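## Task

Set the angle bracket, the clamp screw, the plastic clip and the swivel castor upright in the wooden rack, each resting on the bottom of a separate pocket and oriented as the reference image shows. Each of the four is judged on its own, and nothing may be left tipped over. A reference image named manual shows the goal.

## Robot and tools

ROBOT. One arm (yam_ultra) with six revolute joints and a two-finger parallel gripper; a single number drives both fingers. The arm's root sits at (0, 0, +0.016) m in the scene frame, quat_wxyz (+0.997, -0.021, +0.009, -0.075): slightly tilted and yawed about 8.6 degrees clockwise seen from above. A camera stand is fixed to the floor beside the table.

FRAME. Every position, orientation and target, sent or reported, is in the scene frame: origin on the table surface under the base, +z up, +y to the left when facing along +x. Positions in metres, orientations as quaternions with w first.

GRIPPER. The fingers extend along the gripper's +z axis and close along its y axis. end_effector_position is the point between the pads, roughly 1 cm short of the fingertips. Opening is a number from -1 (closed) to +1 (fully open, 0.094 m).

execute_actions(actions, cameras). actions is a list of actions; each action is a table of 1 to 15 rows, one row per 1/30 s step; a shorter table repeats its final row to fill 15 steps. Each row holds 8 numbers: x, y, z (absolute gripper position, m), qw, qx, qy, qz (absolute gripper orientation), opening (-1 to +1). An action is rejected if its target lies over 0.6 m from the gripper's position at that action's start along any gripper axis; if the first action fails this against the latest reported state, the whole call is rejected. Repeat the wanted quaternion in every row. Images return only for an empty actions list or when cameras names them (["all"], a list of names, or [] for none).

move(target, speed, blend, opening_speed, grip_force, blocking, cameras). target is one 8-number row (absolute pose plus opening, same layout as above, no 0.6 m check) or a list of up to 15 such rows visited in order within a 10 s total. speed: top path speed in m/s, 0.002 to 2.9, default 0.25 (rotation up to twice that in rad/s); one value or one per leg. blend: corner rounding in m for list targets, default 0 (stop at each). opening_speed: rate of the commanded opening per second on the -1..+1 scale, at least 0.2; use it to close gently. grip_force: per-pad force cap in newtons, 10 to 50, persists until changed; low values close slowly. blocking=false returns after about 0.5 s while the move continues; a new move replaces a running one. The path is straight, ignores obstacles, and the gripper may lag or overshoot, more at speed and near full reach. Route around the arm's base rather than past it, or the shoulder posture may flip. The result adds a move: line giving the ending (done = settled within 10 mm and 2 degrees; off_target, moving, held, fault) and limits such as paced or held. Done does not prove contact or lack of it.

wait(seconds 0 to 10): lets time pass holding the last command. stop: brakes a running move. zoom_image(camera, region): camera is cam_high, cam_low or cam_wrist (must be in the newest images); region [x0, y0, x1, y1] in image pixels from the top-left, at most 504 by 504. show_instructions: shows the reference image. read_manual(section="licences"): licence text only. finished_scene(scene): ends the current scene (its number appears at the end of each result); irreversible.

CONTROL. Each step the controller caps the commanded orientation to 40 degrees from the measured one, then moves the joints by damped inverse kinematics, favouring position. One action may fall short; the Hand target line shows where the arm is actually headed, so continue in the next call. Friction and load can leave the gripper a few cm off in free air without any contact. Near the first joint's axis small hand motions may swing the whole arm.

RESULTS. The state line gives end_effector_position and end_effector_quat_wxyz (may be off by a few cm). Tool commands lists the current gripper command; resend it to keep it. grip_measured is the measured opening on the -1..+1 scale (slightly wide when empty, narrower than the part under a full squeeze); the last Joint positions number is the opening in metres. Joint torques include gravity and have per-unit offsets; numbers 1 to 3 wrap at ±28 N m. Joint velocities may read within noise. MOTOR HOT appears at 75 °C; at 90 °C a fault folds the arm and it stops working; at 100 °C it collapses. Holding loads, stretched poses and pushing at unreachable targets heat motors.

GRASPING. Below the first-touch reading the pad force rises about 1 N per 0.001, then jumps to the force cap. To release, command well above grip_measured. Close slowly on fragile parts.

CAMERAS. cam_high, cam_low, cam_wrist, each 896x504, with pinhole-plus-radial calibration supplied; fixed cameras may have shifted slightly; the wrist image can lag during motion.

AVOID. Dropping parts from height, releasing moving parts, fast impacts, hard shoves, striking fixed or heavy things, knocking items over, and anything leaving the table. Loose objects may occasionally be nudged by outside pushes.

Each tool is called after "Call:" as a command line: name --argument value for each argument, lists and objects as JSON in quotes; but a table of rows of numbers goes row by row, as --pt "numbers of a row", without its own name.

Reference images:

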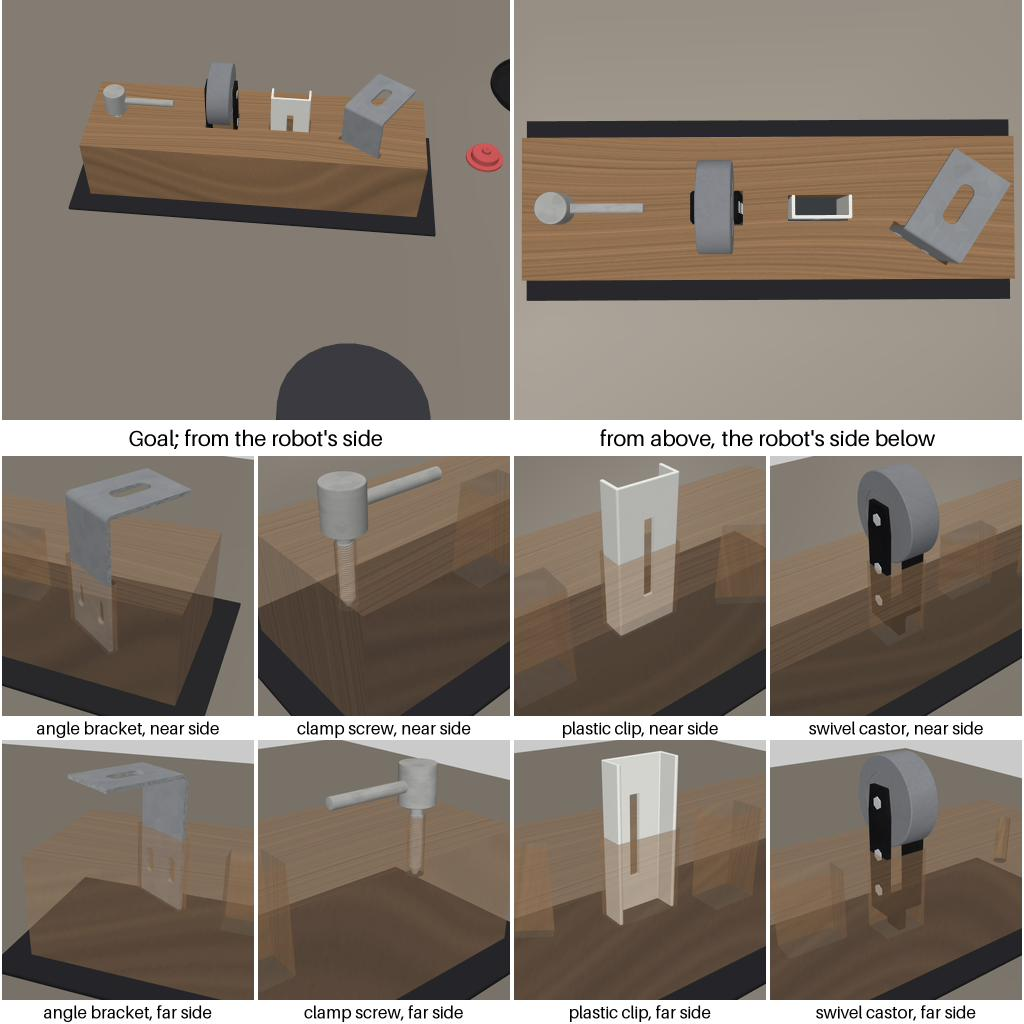

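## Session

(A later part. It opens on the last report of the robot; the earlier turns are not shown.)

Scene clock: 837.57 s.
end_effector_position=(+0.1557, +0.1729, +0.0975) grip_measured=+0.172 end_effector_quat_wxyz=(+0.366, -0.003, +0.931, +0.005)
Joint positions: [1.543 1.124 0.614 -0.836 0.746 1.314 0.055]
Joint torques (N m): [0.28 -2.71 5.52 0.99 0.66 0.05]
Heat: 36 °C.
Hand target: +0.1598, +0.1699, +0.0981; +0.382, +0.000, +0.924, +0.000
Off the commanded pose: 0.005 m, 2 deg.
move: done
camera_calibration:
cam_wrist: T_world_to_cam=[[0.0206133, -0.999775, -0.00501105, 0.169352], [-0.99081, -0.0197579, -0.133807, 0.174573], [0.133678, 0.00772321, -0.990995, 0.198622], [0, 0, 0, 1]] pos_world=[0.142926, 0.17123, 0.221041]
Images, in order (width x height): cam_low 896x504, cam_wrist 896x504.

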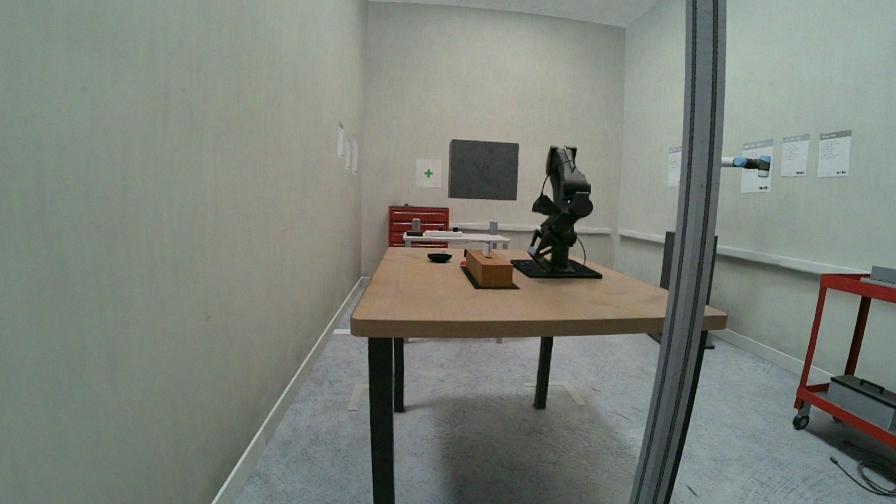

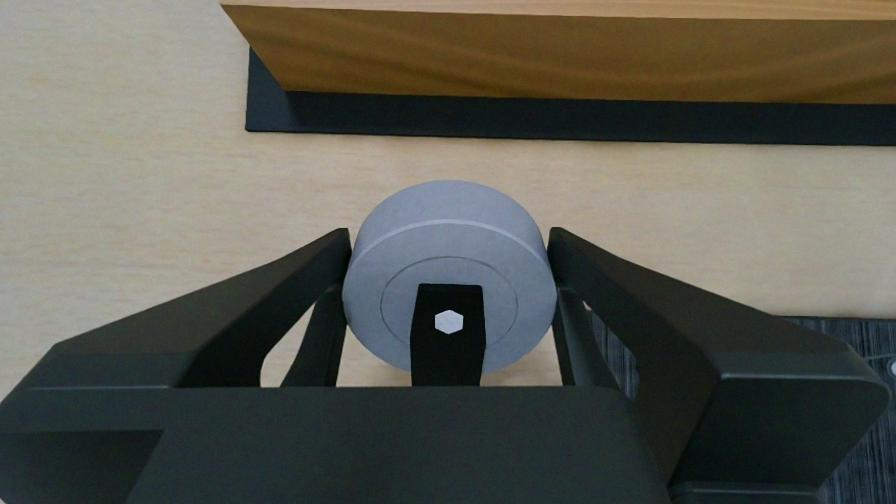

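Call:
move --pt "0.2 0.17 0.22 0.3827 0 0.9239 0 -0.1" --pt "0.4 0.17 0.24 0.3827 0 0.9239 0 -0.1" --pt "0.42 0.17 0.1 0.3827 0 0.9239 0 -0.1" --speed '[0.25, 0.25, 0.15]' --blend '[0.04, 0.03, 0]' --cameras '["cam_wrist", "cam_low"]'

Call:
zoom_image --camera "cam_low" --region '[430, 190, 550, 290]'

Scene clock: 846.87 s.
end_effector_position=(+0.4166, +0.1727, +0.1011) grip_measured=+0.172 end_effector_quat_wxyz=(+0.377, +0.000, +0.926, +0.000)
Joint positions: [0.667 1.69 1.036 -0.18 0.333 0.403 0.055]
Joint torques (N m): [-1.18 -8.94 6.39 2.17 0.09 -0.12]
Heat: 36 °C.
Hand target: +0.4199, +0.1700, +0.1000; +0.382, +0.000, +0.924, +0.000
Off the commanded pose: 0.005 m, 1 deg.
move: done
camera_calibration:
cam_wrist: T_world_to_cam=[[0.0118207, -0.999929, 0.00162826, 0.166813], [-0.987523, -0.0119297, -0.15702, 0.433217], [0.157028, 0.000248139, -0.987594, 0.158542], [0, 0, 0, 1]] pos_world=[0.400945, 0.17193, 0.224328]
Images, in order (width x height): cam_low 896x504, cam_wrist 896x504.

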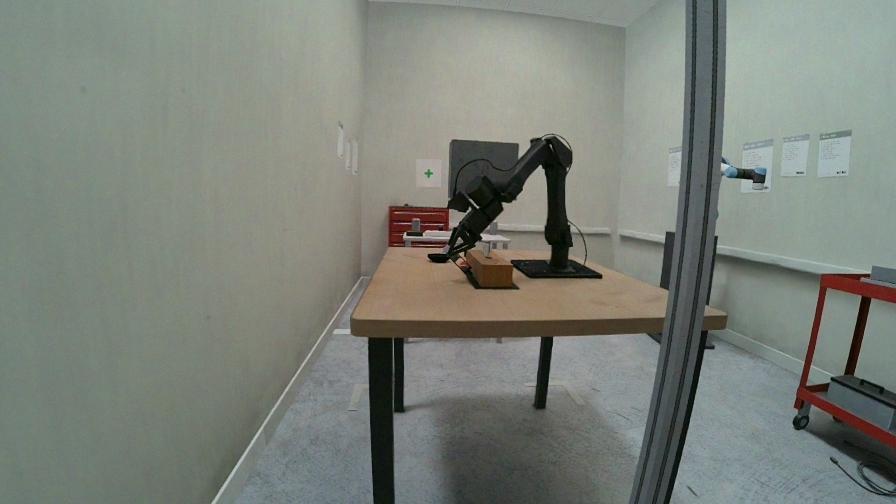

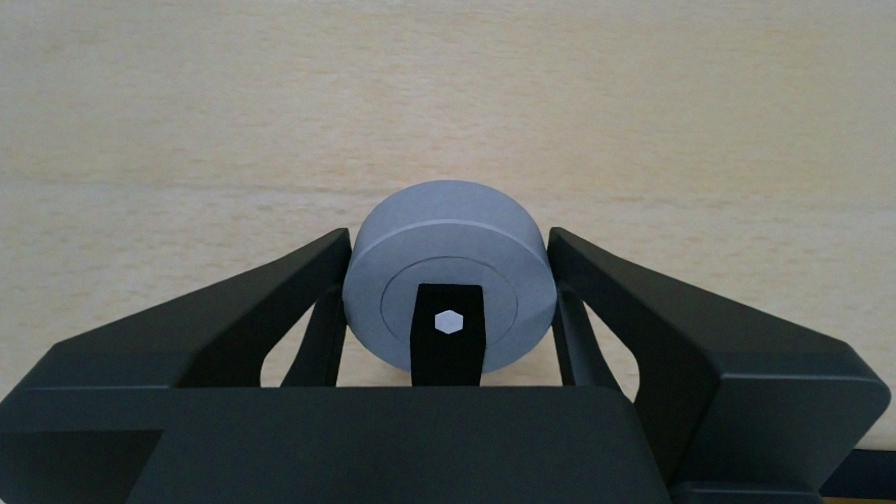

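Scaled by 4.200 from the camera's 896x504 image, which has a finer 1280x720 frame.

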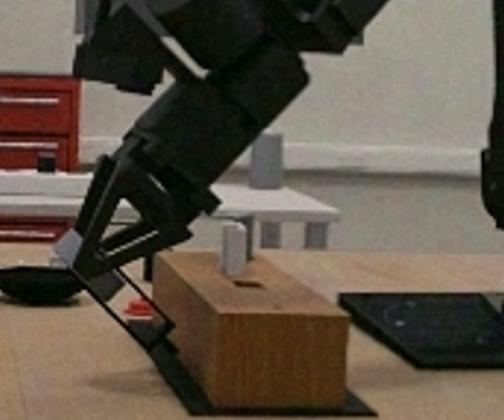

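Call:
move --pt "0.42 0.17 0.12 0.3827 0 0.9239 0 -0.1" --pt "0.35 0.17 0.118 0.3827 0 0.9239 0 -0.1" --speed '[0.1, 0.05]' --grip_force 25 --cameras '["cam_low"]'

Call:
zoom_image --camera "cam_low" --region '[430, 190, 550, 290]'

Scene clock: 854.57 s.
end_effector_position=(+0.3658, +0.1741, +0.1242) grip_measured=+0.180 end_effector_quat_wxyz=(+0.401, +0.005, +0.916, +0.008)
Joint positions: [0.767 1.478 0.879 -0.208 0.416 0.477 0.055]
Joint torques (N m): [1.17 -9.48 5.45 1.25 0.14 0.13]
Heat: 36 °C.
Hand target: +0.3510, +0.1700, +0.1178; +0.383, +0.000, +0.924, +0.000
Off the commanded pose: 0.018 m, 3 deg.
grip_force (N): 25
move: off_target
Images, in order (width x height): cam_low 896x504.

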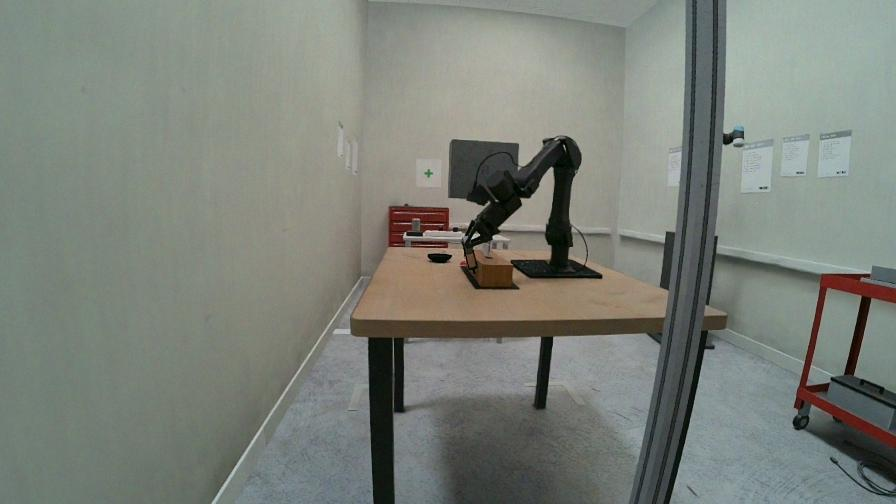

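Scaled by 4.200 from the camera's 896x504 image, which has a finer 1280x720 frame.

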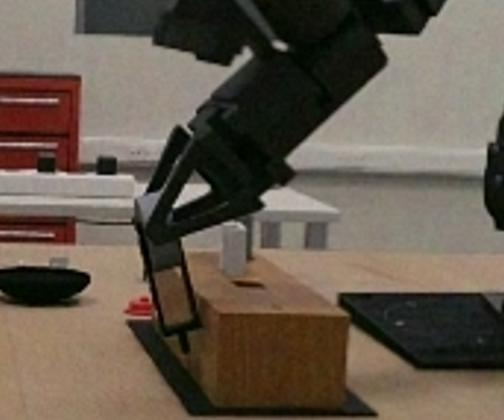

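Works. Continue a bit.

Call:
move --target '[0.326, 0.17, 0.113, 0.3827, 0, 0.9239, 0, -0.1]' --speed 0.05 --cameras '["cam_low", "cam_wrist"]'

Call:
zoom_image --camera "cam_low" --region '[430, 190, 550, 290]'

Scene clock: 858.87 s.
end_effector_position=(+0.3427, +0.1762, +0.1205) grip_measured=+0.180 end_effector_quat_wxyz=(+0.403, +0.007, +0.915, +0.012)
Joint positions: [0.822 1.415 0.807 -0.211 0.45 0.525 0.055]
Joint torques (N m): [1.39 -8.85 5.33 1.1 0.2 0.13]
Heat: 36 °C.
Hand target: +0.3272, +0.1700, +0.1127; +0.383, +0.000, +0.924, +0.000
Off the commanded pose: 0.019 m, 3 deg.
grip_force (N): 25
move: off_target
camera_calibration:
cam_wrist: T_world_to_cam=[[0.00777397, -0.99967, -0.024466, 0.175652], [-0.977038, -0.00238376, -0.21305, 0.364843], [0.212922, 0.0255605, -0.976735, 0.164363], [0, 0, 0, 1]] pos_world=[0.320104, 0.172262, 0.242566]
Images, in order (width x height): cam_low 896x504, cam_wrist 896x504.

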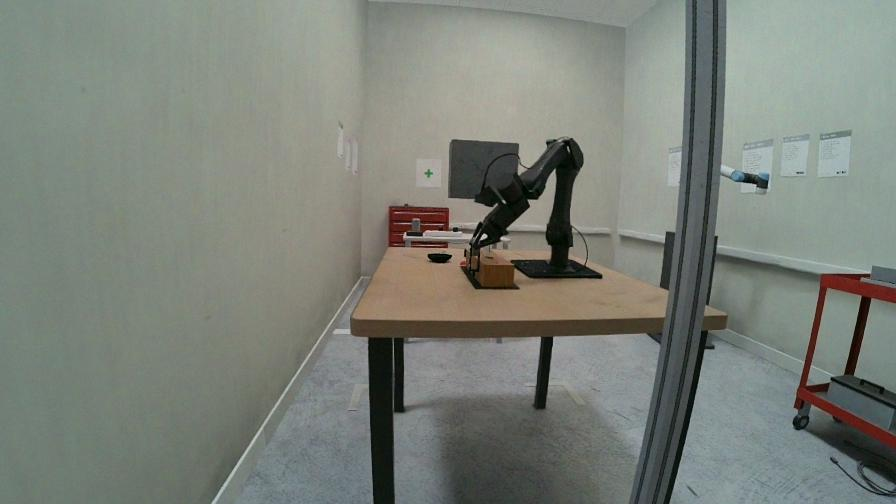

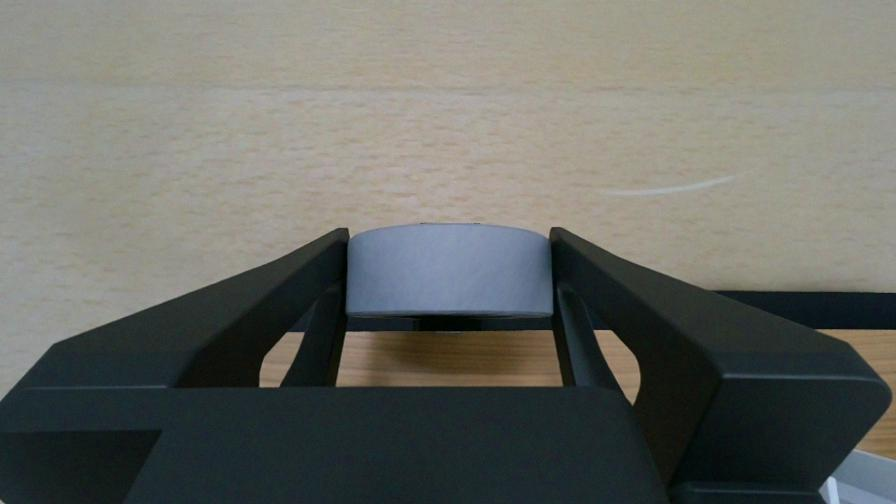

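Scaled by 4.200 from the camera's 896x504 image, which has a finer 1280x720 frame.

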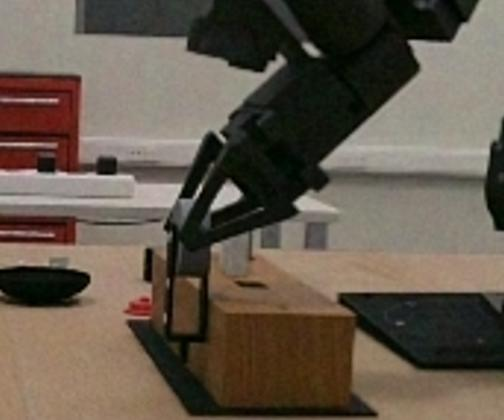

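Call:
move --pt "0.375 0.17 0.125 0.4027 0 0.9153 0 -0.1" --pt "0.36 0.16 0.22 0.372 -0.35 0.8456 0.154 -0.1" --pt "0.288 0.1195 0.19 0.2848 -0.6472 0.6472 0.2848 -0.1" --speed '[0.1, 0.2, 0.2]' --blend '[0.01, 0.03, 0]' --grip_force 45 --cameras '["cam_low", "cam_wrist", "cam_high"]'

Call:
zoom_image --camera "cam_low" --region '[430, 190, 550, 290]'

Call:
zoom_image --camera "cam_high" --region '[390, 140, 530, 280]'

Scene clock: 872.90 s.
end_effector_position=(+0.2837, +0.1169, +0.1805) grip_measured=+0.174 end_effector_quat_wxyz=(-0.270, +0.653, -0.652, -0.273)
Joint positions: [0.064 1.62 1.318 -1.347 -0.827 -1.701 0.055]
Joint torques (N m): [-1.16 -6.38 9.14 0 -0.74 -0.11]
Heat: 37 °C.
Hand target: +0.2880, +0.1193, +0.1900; -0.285, +0.647, -0.648, -0.284
Off the commanded pose: 0.011 m, 2 deg.
grip_force (N): 45
move: off_target
camera_calibration:
cam_wrist: T_world_to_cam=[[0.999907, 0.0135663, -0.00152849, -0.285724], [0.0130952, -0.98474, -0.173541, 0.146691], [-0.00385947, 0.173505, -0.984825, 0.282783], [0, 0, 0, 1]] pos_world=[0.284868, 0.0992641, 0.303512]

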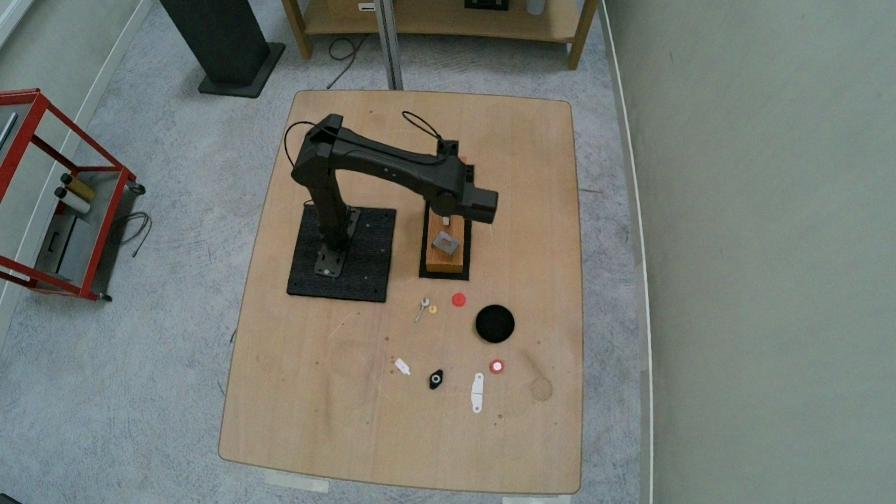

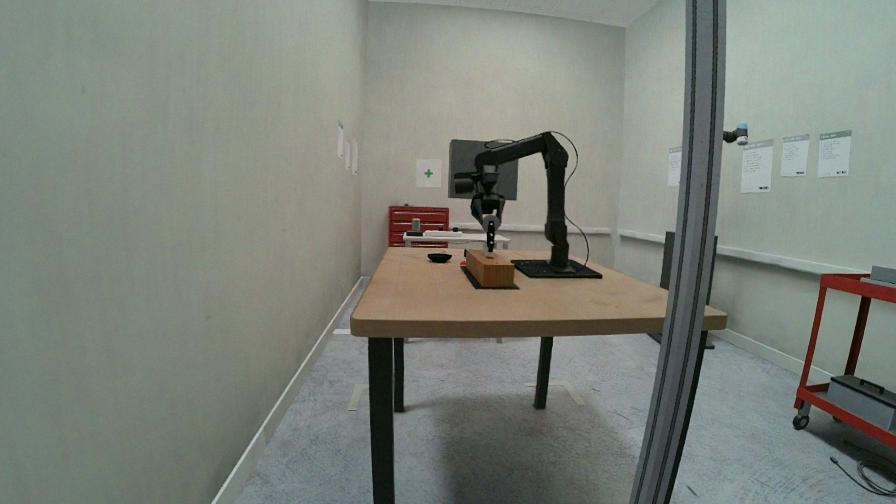

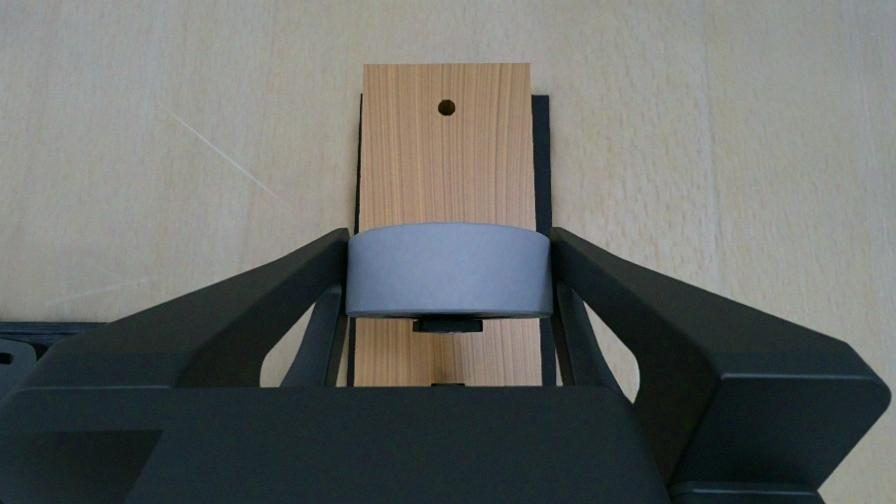

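Scaled by 4.200 from the camera's 896x504 image, which has a finer 1280x720 frame.

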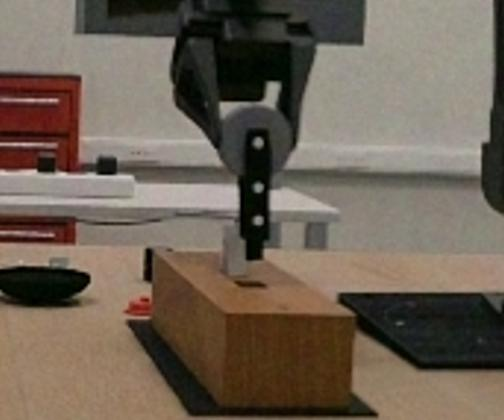

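Scaled by 3.600 from the camera's 896x504 image, which has a finer 1280x720 frame.

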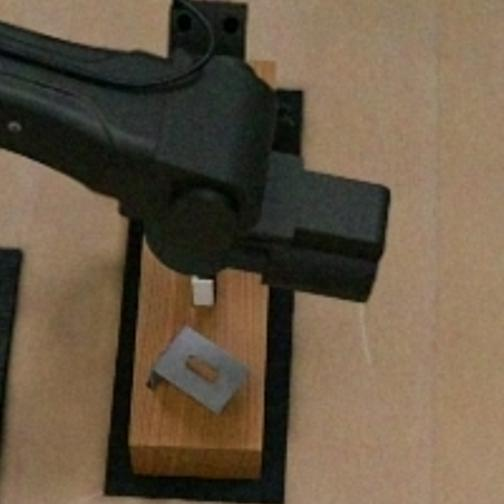

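Call:
move --target '[0.29, 0.07, 0.215, 0.2848, -0.6472, 0.6472, 0.2848, -0.1]' --speed 0.2 --cameras '["cam_wrist", "cam_low"]'

Call:
zoom_image --camera "cam_wrist" --region '[340, 20, 560, 240]'

Scene clock: 888.90 s.
end_effector_position=(+0.2892, +0.0686, +0.2052) grip_measured=+0.174 end_effector_quat_wxyz=(-0.287, +0.643, -0.661, -0.261)
Joint positions: [-0.113 1.669 1.453 -1.555 -0.82 -1.902 0.055]
Joint torques (N m): [-0.73 -7.91 8.42 -0.3 -0.56 -0.11]
Heat: 37 °C.
Hand target: +0.2900, +0.0704, +0.2144; -0.297, +0.642, -0.657, -0.263
Off the commanded pose: 0.010 m, 3 deg.
joint sent to its limit — joint 4 (wrist pitch), lower limit. The joint targets are off in orientation, not in position.
grip_force (N): 45
move: off_target
camera_calibration:
cam_wrist: T_world_to_cam=[[0.999299, -0.026651, 0.0263073, -0.293361], [-0.021487, -0.983419, -0.180072, 0.114529], [0.0306702, 0.179381, -0.983302, 0.304777], [0, 0, 0, 1]] pos_world=[0.286268, 0.0501403, 0.328029]
Images, in order (width x height): cam_low 896x504, cam_wrist 896x504.

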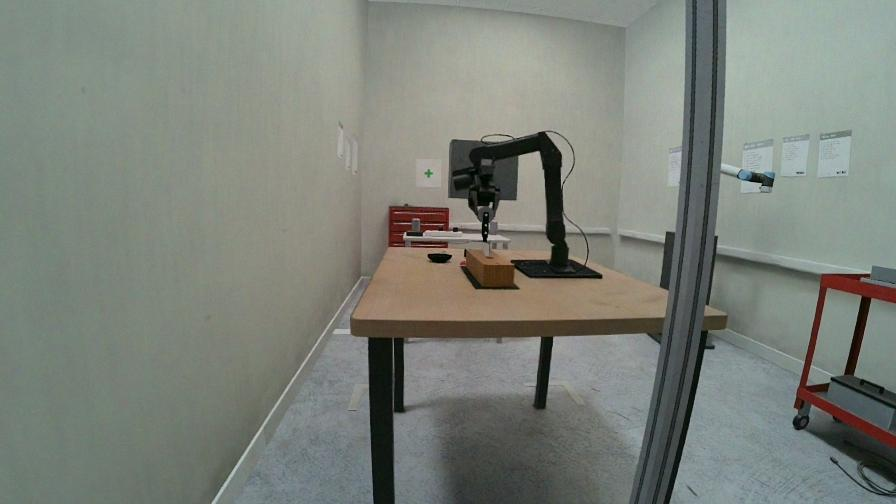

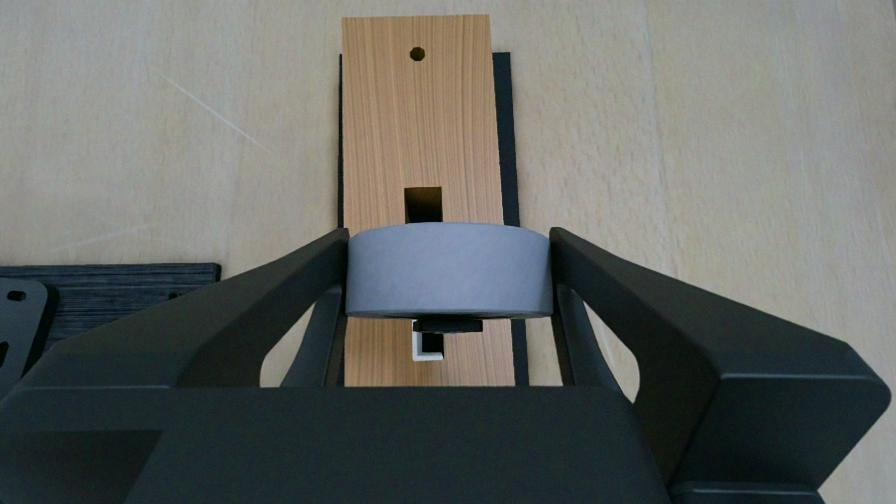

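Scaled by 2.291 from the camera's 896x504 image, which has a finer 1280x720 frame.

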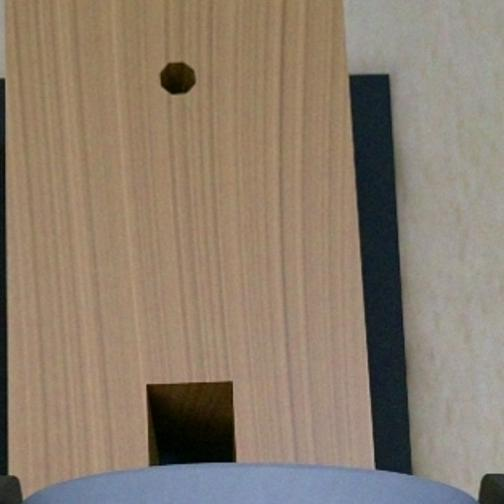

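Call:
move --target '[0.2895, 0.1218, 0.18, 0.2848, -0.6472, 0.6472, 0.2848, -0.1]' --speed 0.15 --cameras '["cam_wrist", "cam_low"]'

Call:
zoom_image --camera "cam_low" --region '[465, 210, 525, 290]'

Scene clock: 899.63 s.
end_effector_position=(+0.2923, +0.1164, +0.1726) grip_measured=+0.174 end_effector_quat_wxyz=(-0.269, +0.653, -0.650, -0.279)
Joint positions: [0.064 1.667 1.335 -1.334 -0.832 -1.714 0.055]
Joint torques (N m): [-0.13 -9.89 5.18 0.27 -0.69 0.07]
Heat: 36 °C.
Hand target: +0.2895, +0.1217, +0.1799; -0.284, +0.648, -0.647, -0.285
Off the commanded pose: 0.010 m, 2 deg.
grip_force (N): 45
move: done
camera_calibration:
cam_wrist: T_world_to_cam=[[0.999742, 0.0207911, -0.00912071, -0.29383], [0.0188092, -0.983462, -0.180134, 0.14393], [-0.0127151, 0.179916, -0.9836, 0.276693], [0, 0, 0, 1]] pos_world=[0.294565, 0.0978768, 0.295402]
Images, in order (width x height): cam_low 896x504, cam_wrist 896x504.

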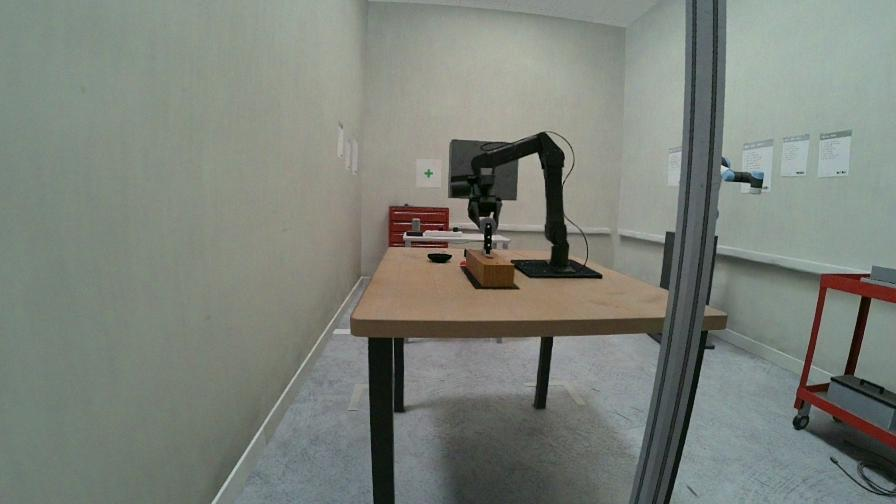

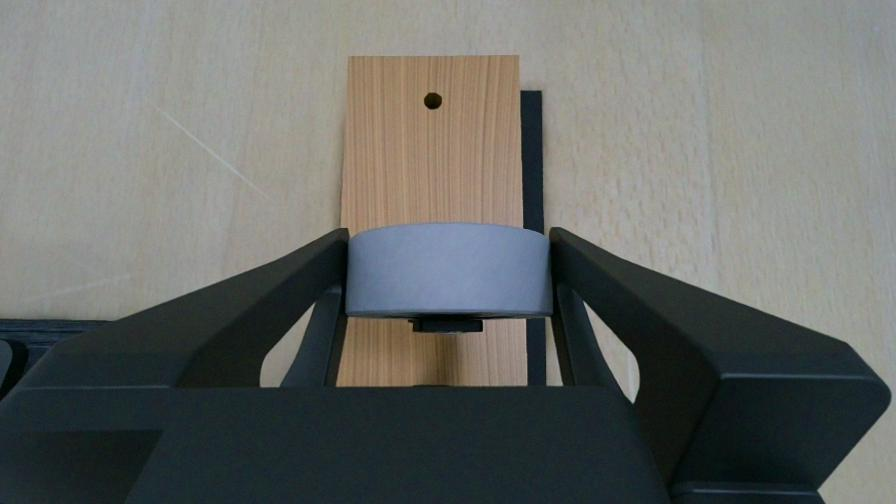

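Scaled by 6.300 from the camera's 896x504 image, which has a finer 1280x720 frame.

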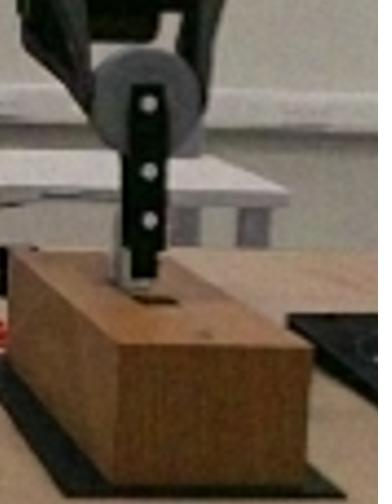

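Call:
move --pt "0.284 0.123 0.195 0.2848 -0.6472 0.6472 0.2848 -0.1" --pt "0.2845 0.123 0.172 0.2848 -0.6472 0.6472 0.2848 -0.1" --speed 0.1 --blend '[0.01, 0]' --cameras '["cam_wrist", "cam_low"]'

Call:
zoom_image --camera "cam_low" --region '[465, 210, 525, 290]'

Scene clock: 906.23 s.
end_effector_position=(+0.2869, +0.1166, +0.1660) grip_measured=+0.174 end_effector_quat_wxyz=(-0.271, +0.653, -0.651, -0.277)
Joint positions: [0.064 1.644 1.283 -1.296 -0.832 -1.707 0.055]
Joint torques (N m): [0.16 -9.2 5.3 0.34 -0.75 0.08]
Heat: 36 °C.
Hand target: +0.2844, +0.1228, +0.1720; -0.284, +0.647, -0.647, -0.285
Off the commanded pose: 0.009 m, 2 deg.
grip_force (N): 45
move: done; blend cut to 0.008 m at target 1
camera_calibration:
cam_wrist: T_world_to_cam=[[0.999856, 0.0162911, -0.00483403, -0.288827], [0.0151592, -0.983642, -0.179496, 0.144048], [-0.00767915, 0.179397, -0.983747, 0.268815], [0, 0, 0, 1]] pos_world=[0.288666, 0.0981727, 0.288905]
Images, in order (width x height): cam_low 896x504, cam_wrist 896x504.

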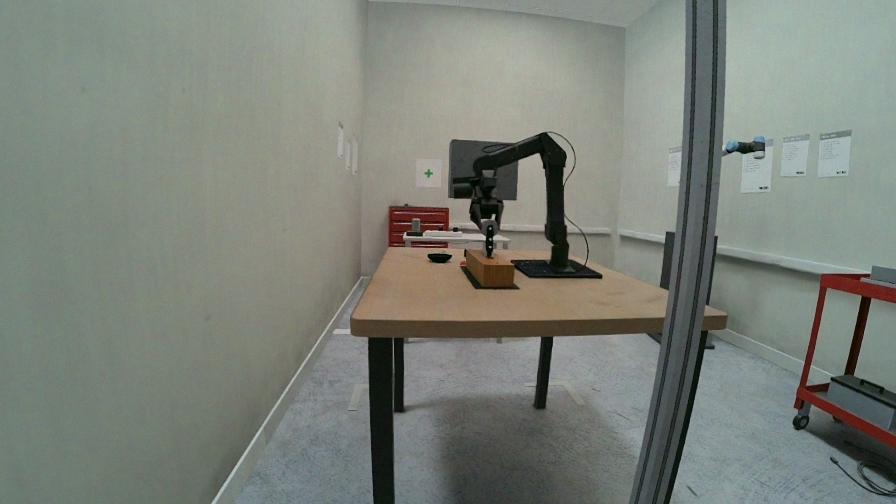

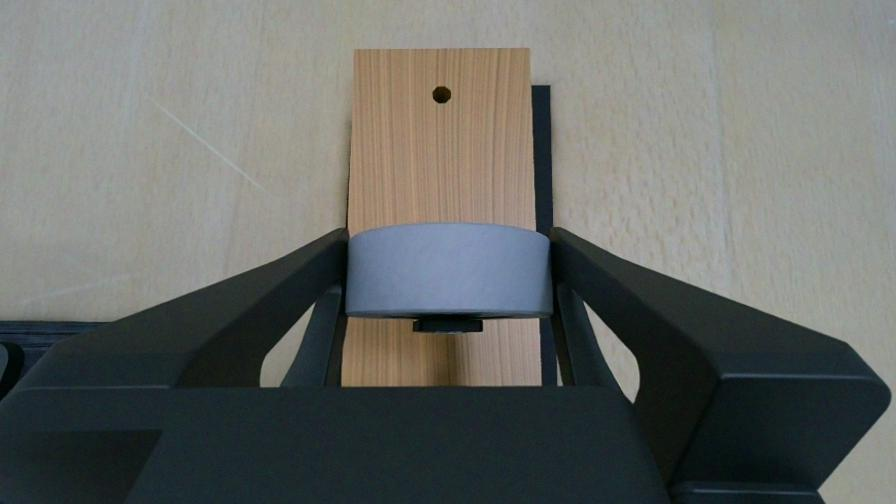

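Scaled by 6.300 from the camera's 896x504 image, which has a finer 1280x720 frame.

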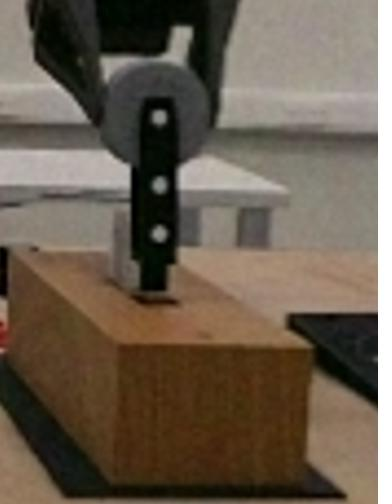

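Call:
move --target '[0.2845, 0.1235, 0.165, 0.2848, -0.6472, 0.6472, 0.2848, -0.1]' --speed 0.06 --grip_force 20 --cameras '["cam_low"]'

Call:
zoom_image --camera "cam_low" --region '[475, 230, 505, 270]'

Scene clock: 920.17 s.
end_effector_position=(+0.2876, +0.1163, +0.1602) grip_measured=+0.183 end_effector_quat_wxyz=(-0.273, +0.653, -0.651, -0.275)
Joint positions: [0.064 1.644 1.26 -1.265 -0.832 -1.703 0.056]
Joint torques (N m): [0.43 -9.01 5.15 0.29 -0.73 0.07]
Heat: 36 °C.
Hand target: +0.2845, +0.1233, +0.1651; -0.284, +0.648, -0.647, -0.285
Off the commanded pose: 0.009 m, 2 deg.
grip_force (N): 20
move: done
Images, in order (width x height): cam_low 896x504.

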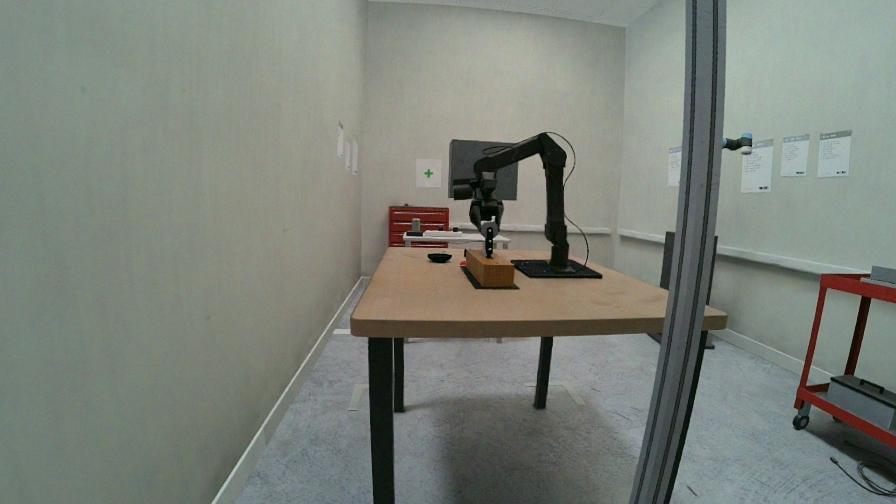

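Scaled by 12.600 from the camera's 896x504 image, which has a finer 1280x720 frame.

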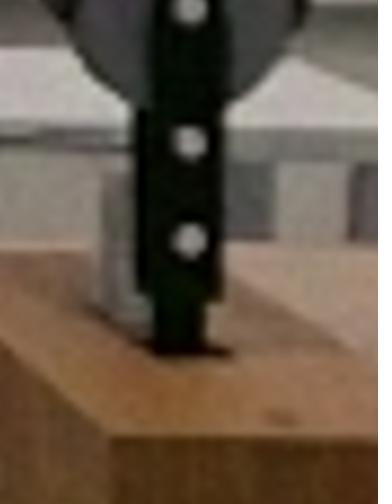

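Call:
move --pt "0.28 0.1265 0.175 0.2848 -0.6472 0.6472 0.2848 -0.1" --pt "0.2815 0.1265 0.155 0.2848 -0.6472 0.6472 0.2848 -0.1" --speed 0.06 --blend '[0.006, 0]' --cameras '["cam_low", "cam_wrist"]'

Call:
zoom_image --camera "cam_low" --region '[475, 230, 505, 270]'

Scene clock: 927.87 s.
end_effector_position=(+0.2845, +0.1196, +0.1500) grip_measured=+0.183 end_effector_quat_wxyz=(-0.272, +0.653, -0.651, -0.275)
Joint positions: [0.077 1.635 1.211 -1.212 -0.832 -1.685 0.056]
Joint torques (N m): [0.4 -9.03 5.24 0.28 -0.74 0.03]
Heat: 36 °C.
Hand target: +0.2814, +0.1263, +0.1550; -0.284, +0.647, -0.647, -0.285
Off the commanded pose: 0.009 m, 2 deg.
grip_force (N): 20
move: done; blend cut to 0.0057 m at target 1
camera_calibration:
cam_wrist: T_world_to_cam=[[0.999895, 0.0145053, -0.000393821, -0.287001], [0.0142035, -0.983925, -0.178016, 0.144167], [-0.00296966, 0.177991, -0.984028, 0.251374], [0, 0, 0, 1]] pos_world=[0.28567, 0.10127, 0.27291]
Images, in order (width x height): cam_low 896x504, cam_wrist 896x504.

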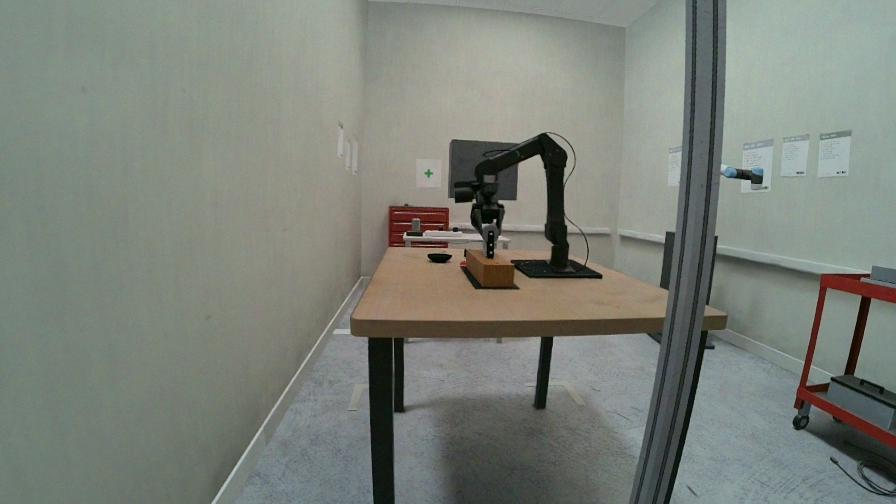

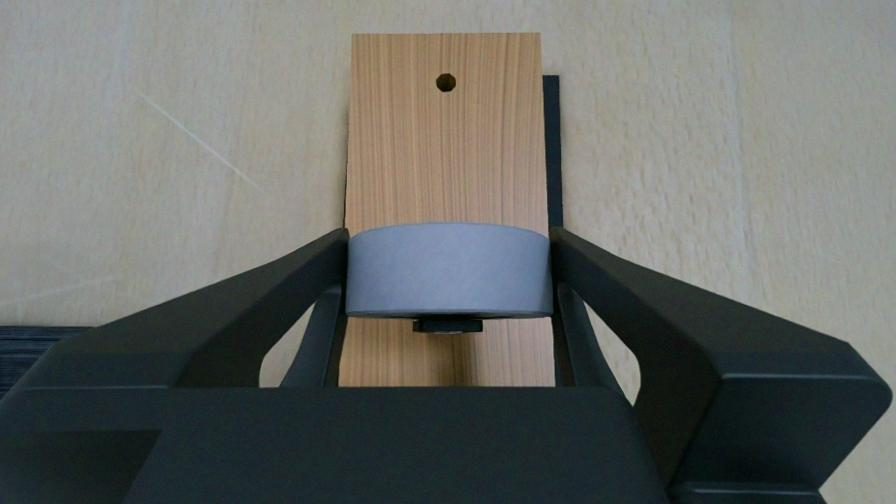

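Scaled by 12.600 from the camera's 896x504 image, which has a finer 1280x720 frame.

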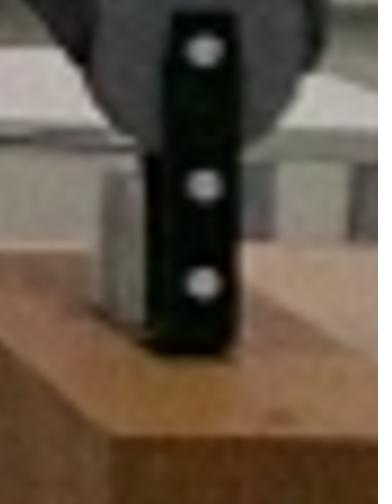

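Call:
move --target '[0.2838, 0.1265, 0.142, 0.2848, -0.6472, 0.6472, 0.2848, -0.1]' --speed 0.06 --cameras '["cam_low", "cam_wrist"]'

Call:
zoom_image --camera "cam_low" --region '[475, 230, 505, 270]'

Scene clock: 932.67 s.
end_effector_position=(+0.2865, +0.1213, +0.1429) grip_measured=+0.183 end_effector_quat_wxyz=(-0.281, +0.654, -0.648, -0.272)
Joint positions: [0.08 1.635 1.178 -1.157 -0.844 -1.68 0.056]
Joint torques (N m): [0.46 -7.45 5.14 0.42 -0.64 0.08]
Heat: 36 °C.
Hand target: +0.2837, +0.1264, +0.1421; -0.285, +0.647, -0.647, -0.285
Off the commanded pose: 0.006 m, 2 deg.
grip_force (N): 20
move: done
camera_calibration:
cam_wrist: T_world_to_cam=[[0.999743, 0.0138642, 0.017917, -0.291486], [0.0169742, -0.982191, -0.187114, 0.144903], [0.0150037, 0.187371, -0.982175, 0.237413], [0, 0, 0, 1]] pos_world=[0.285389, 0.10188, 0.265517]
Images, in order (width x height): cam_low 896x504, cam_wrist 896x504.

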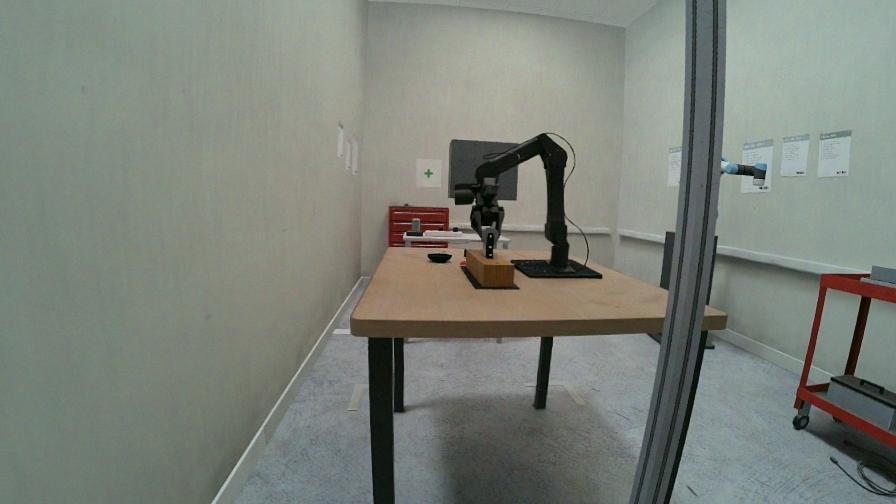

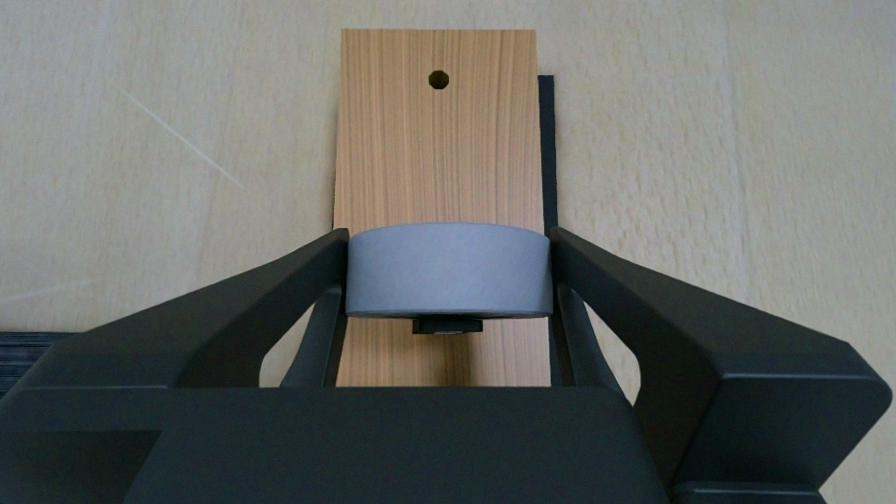

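Scaled by 12.600 from the camera's 896x504 image, which has a finer 1280x720 frame.

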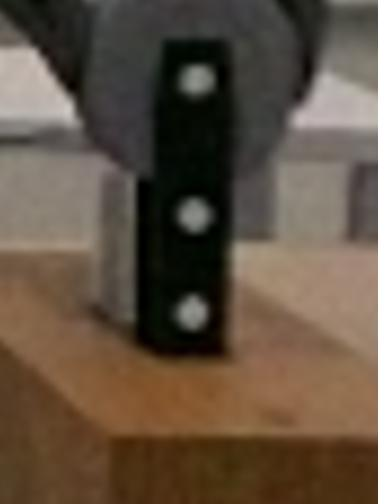

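Call:
move --target '[0.2828, 0.1262, 0.122, 0.2848, -0.6472, 0.6472, 0.2848, -0.1]' --speed 0.05 --cameras '["cam_low", "cam_wrist"]'

Call:
zoom_image --camera "cam_low" --region '[475, 230, 505, 270]'

Scene clock: 937.73 s.
end_effector_position=(+0.2854, +0.1211, +0.1249) grip_measured=+0.183 end_effector_quat_wxyz=(-0.283, +0.655, -0.647, -0.269)
Joint positions: [0.081 1.645 1.114 -1.076 -0.844 -1.677 0.056]
Joint torques (N m): [0.25 -6.91 5.27 0.46 -0.63 0.1]
Heat: 36 °C.
Hand target: +0.2827, +0.1261, +0.1221; -0.285, +0.647, -0.647, -0.285
Off the commanded pose: 0.006 m, 2 deg.
grip_force (N): 20
move: done
camera_calibration:
cam_wrist: T_world_to_cam=[[0.999593, 0.0142787, 0.024686, -0.290948], [0.0186348, -0.982299, -0.186389, 0.140849], [0.0215876, 0.186773, -0.982166, 0.218077], [0, 0, 0, 1]] pos_world=[0.283497, 0.101779, 0.247623]
Images, in order (width x height): cam_low 896x504, cam_wrist 896x504.

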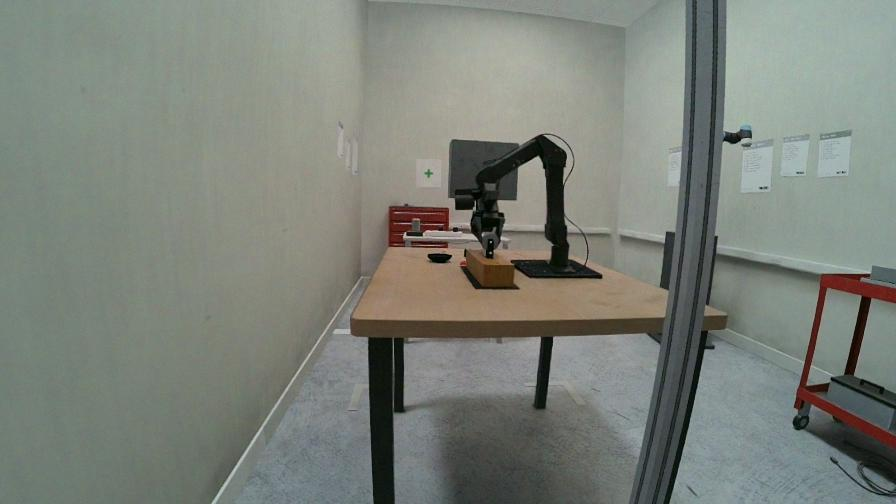

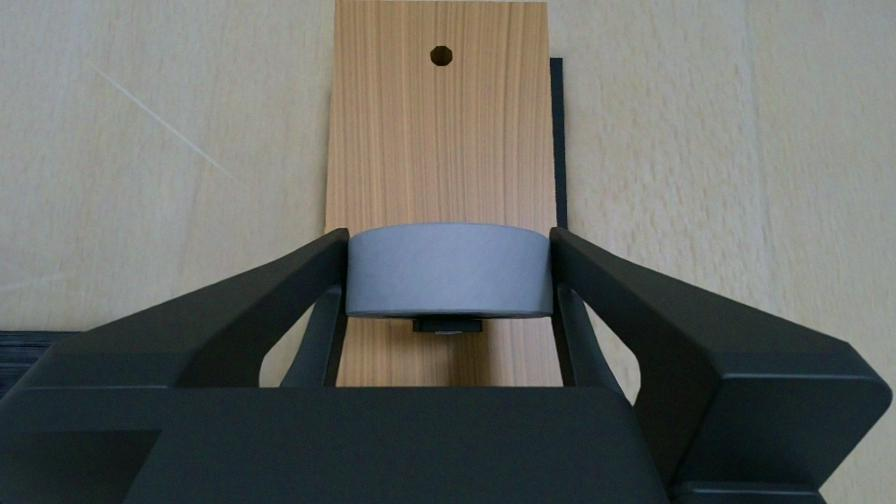

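Scaled by 12.600 from the camera's 896x504 image, which has a finer 1280x720 frame.

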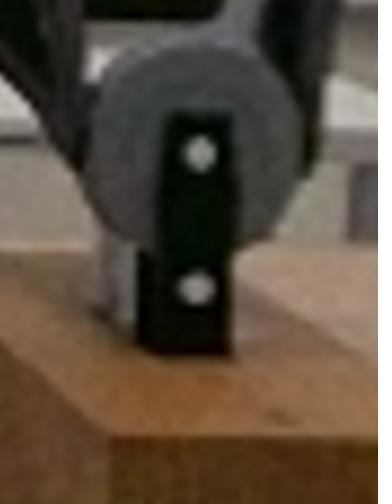

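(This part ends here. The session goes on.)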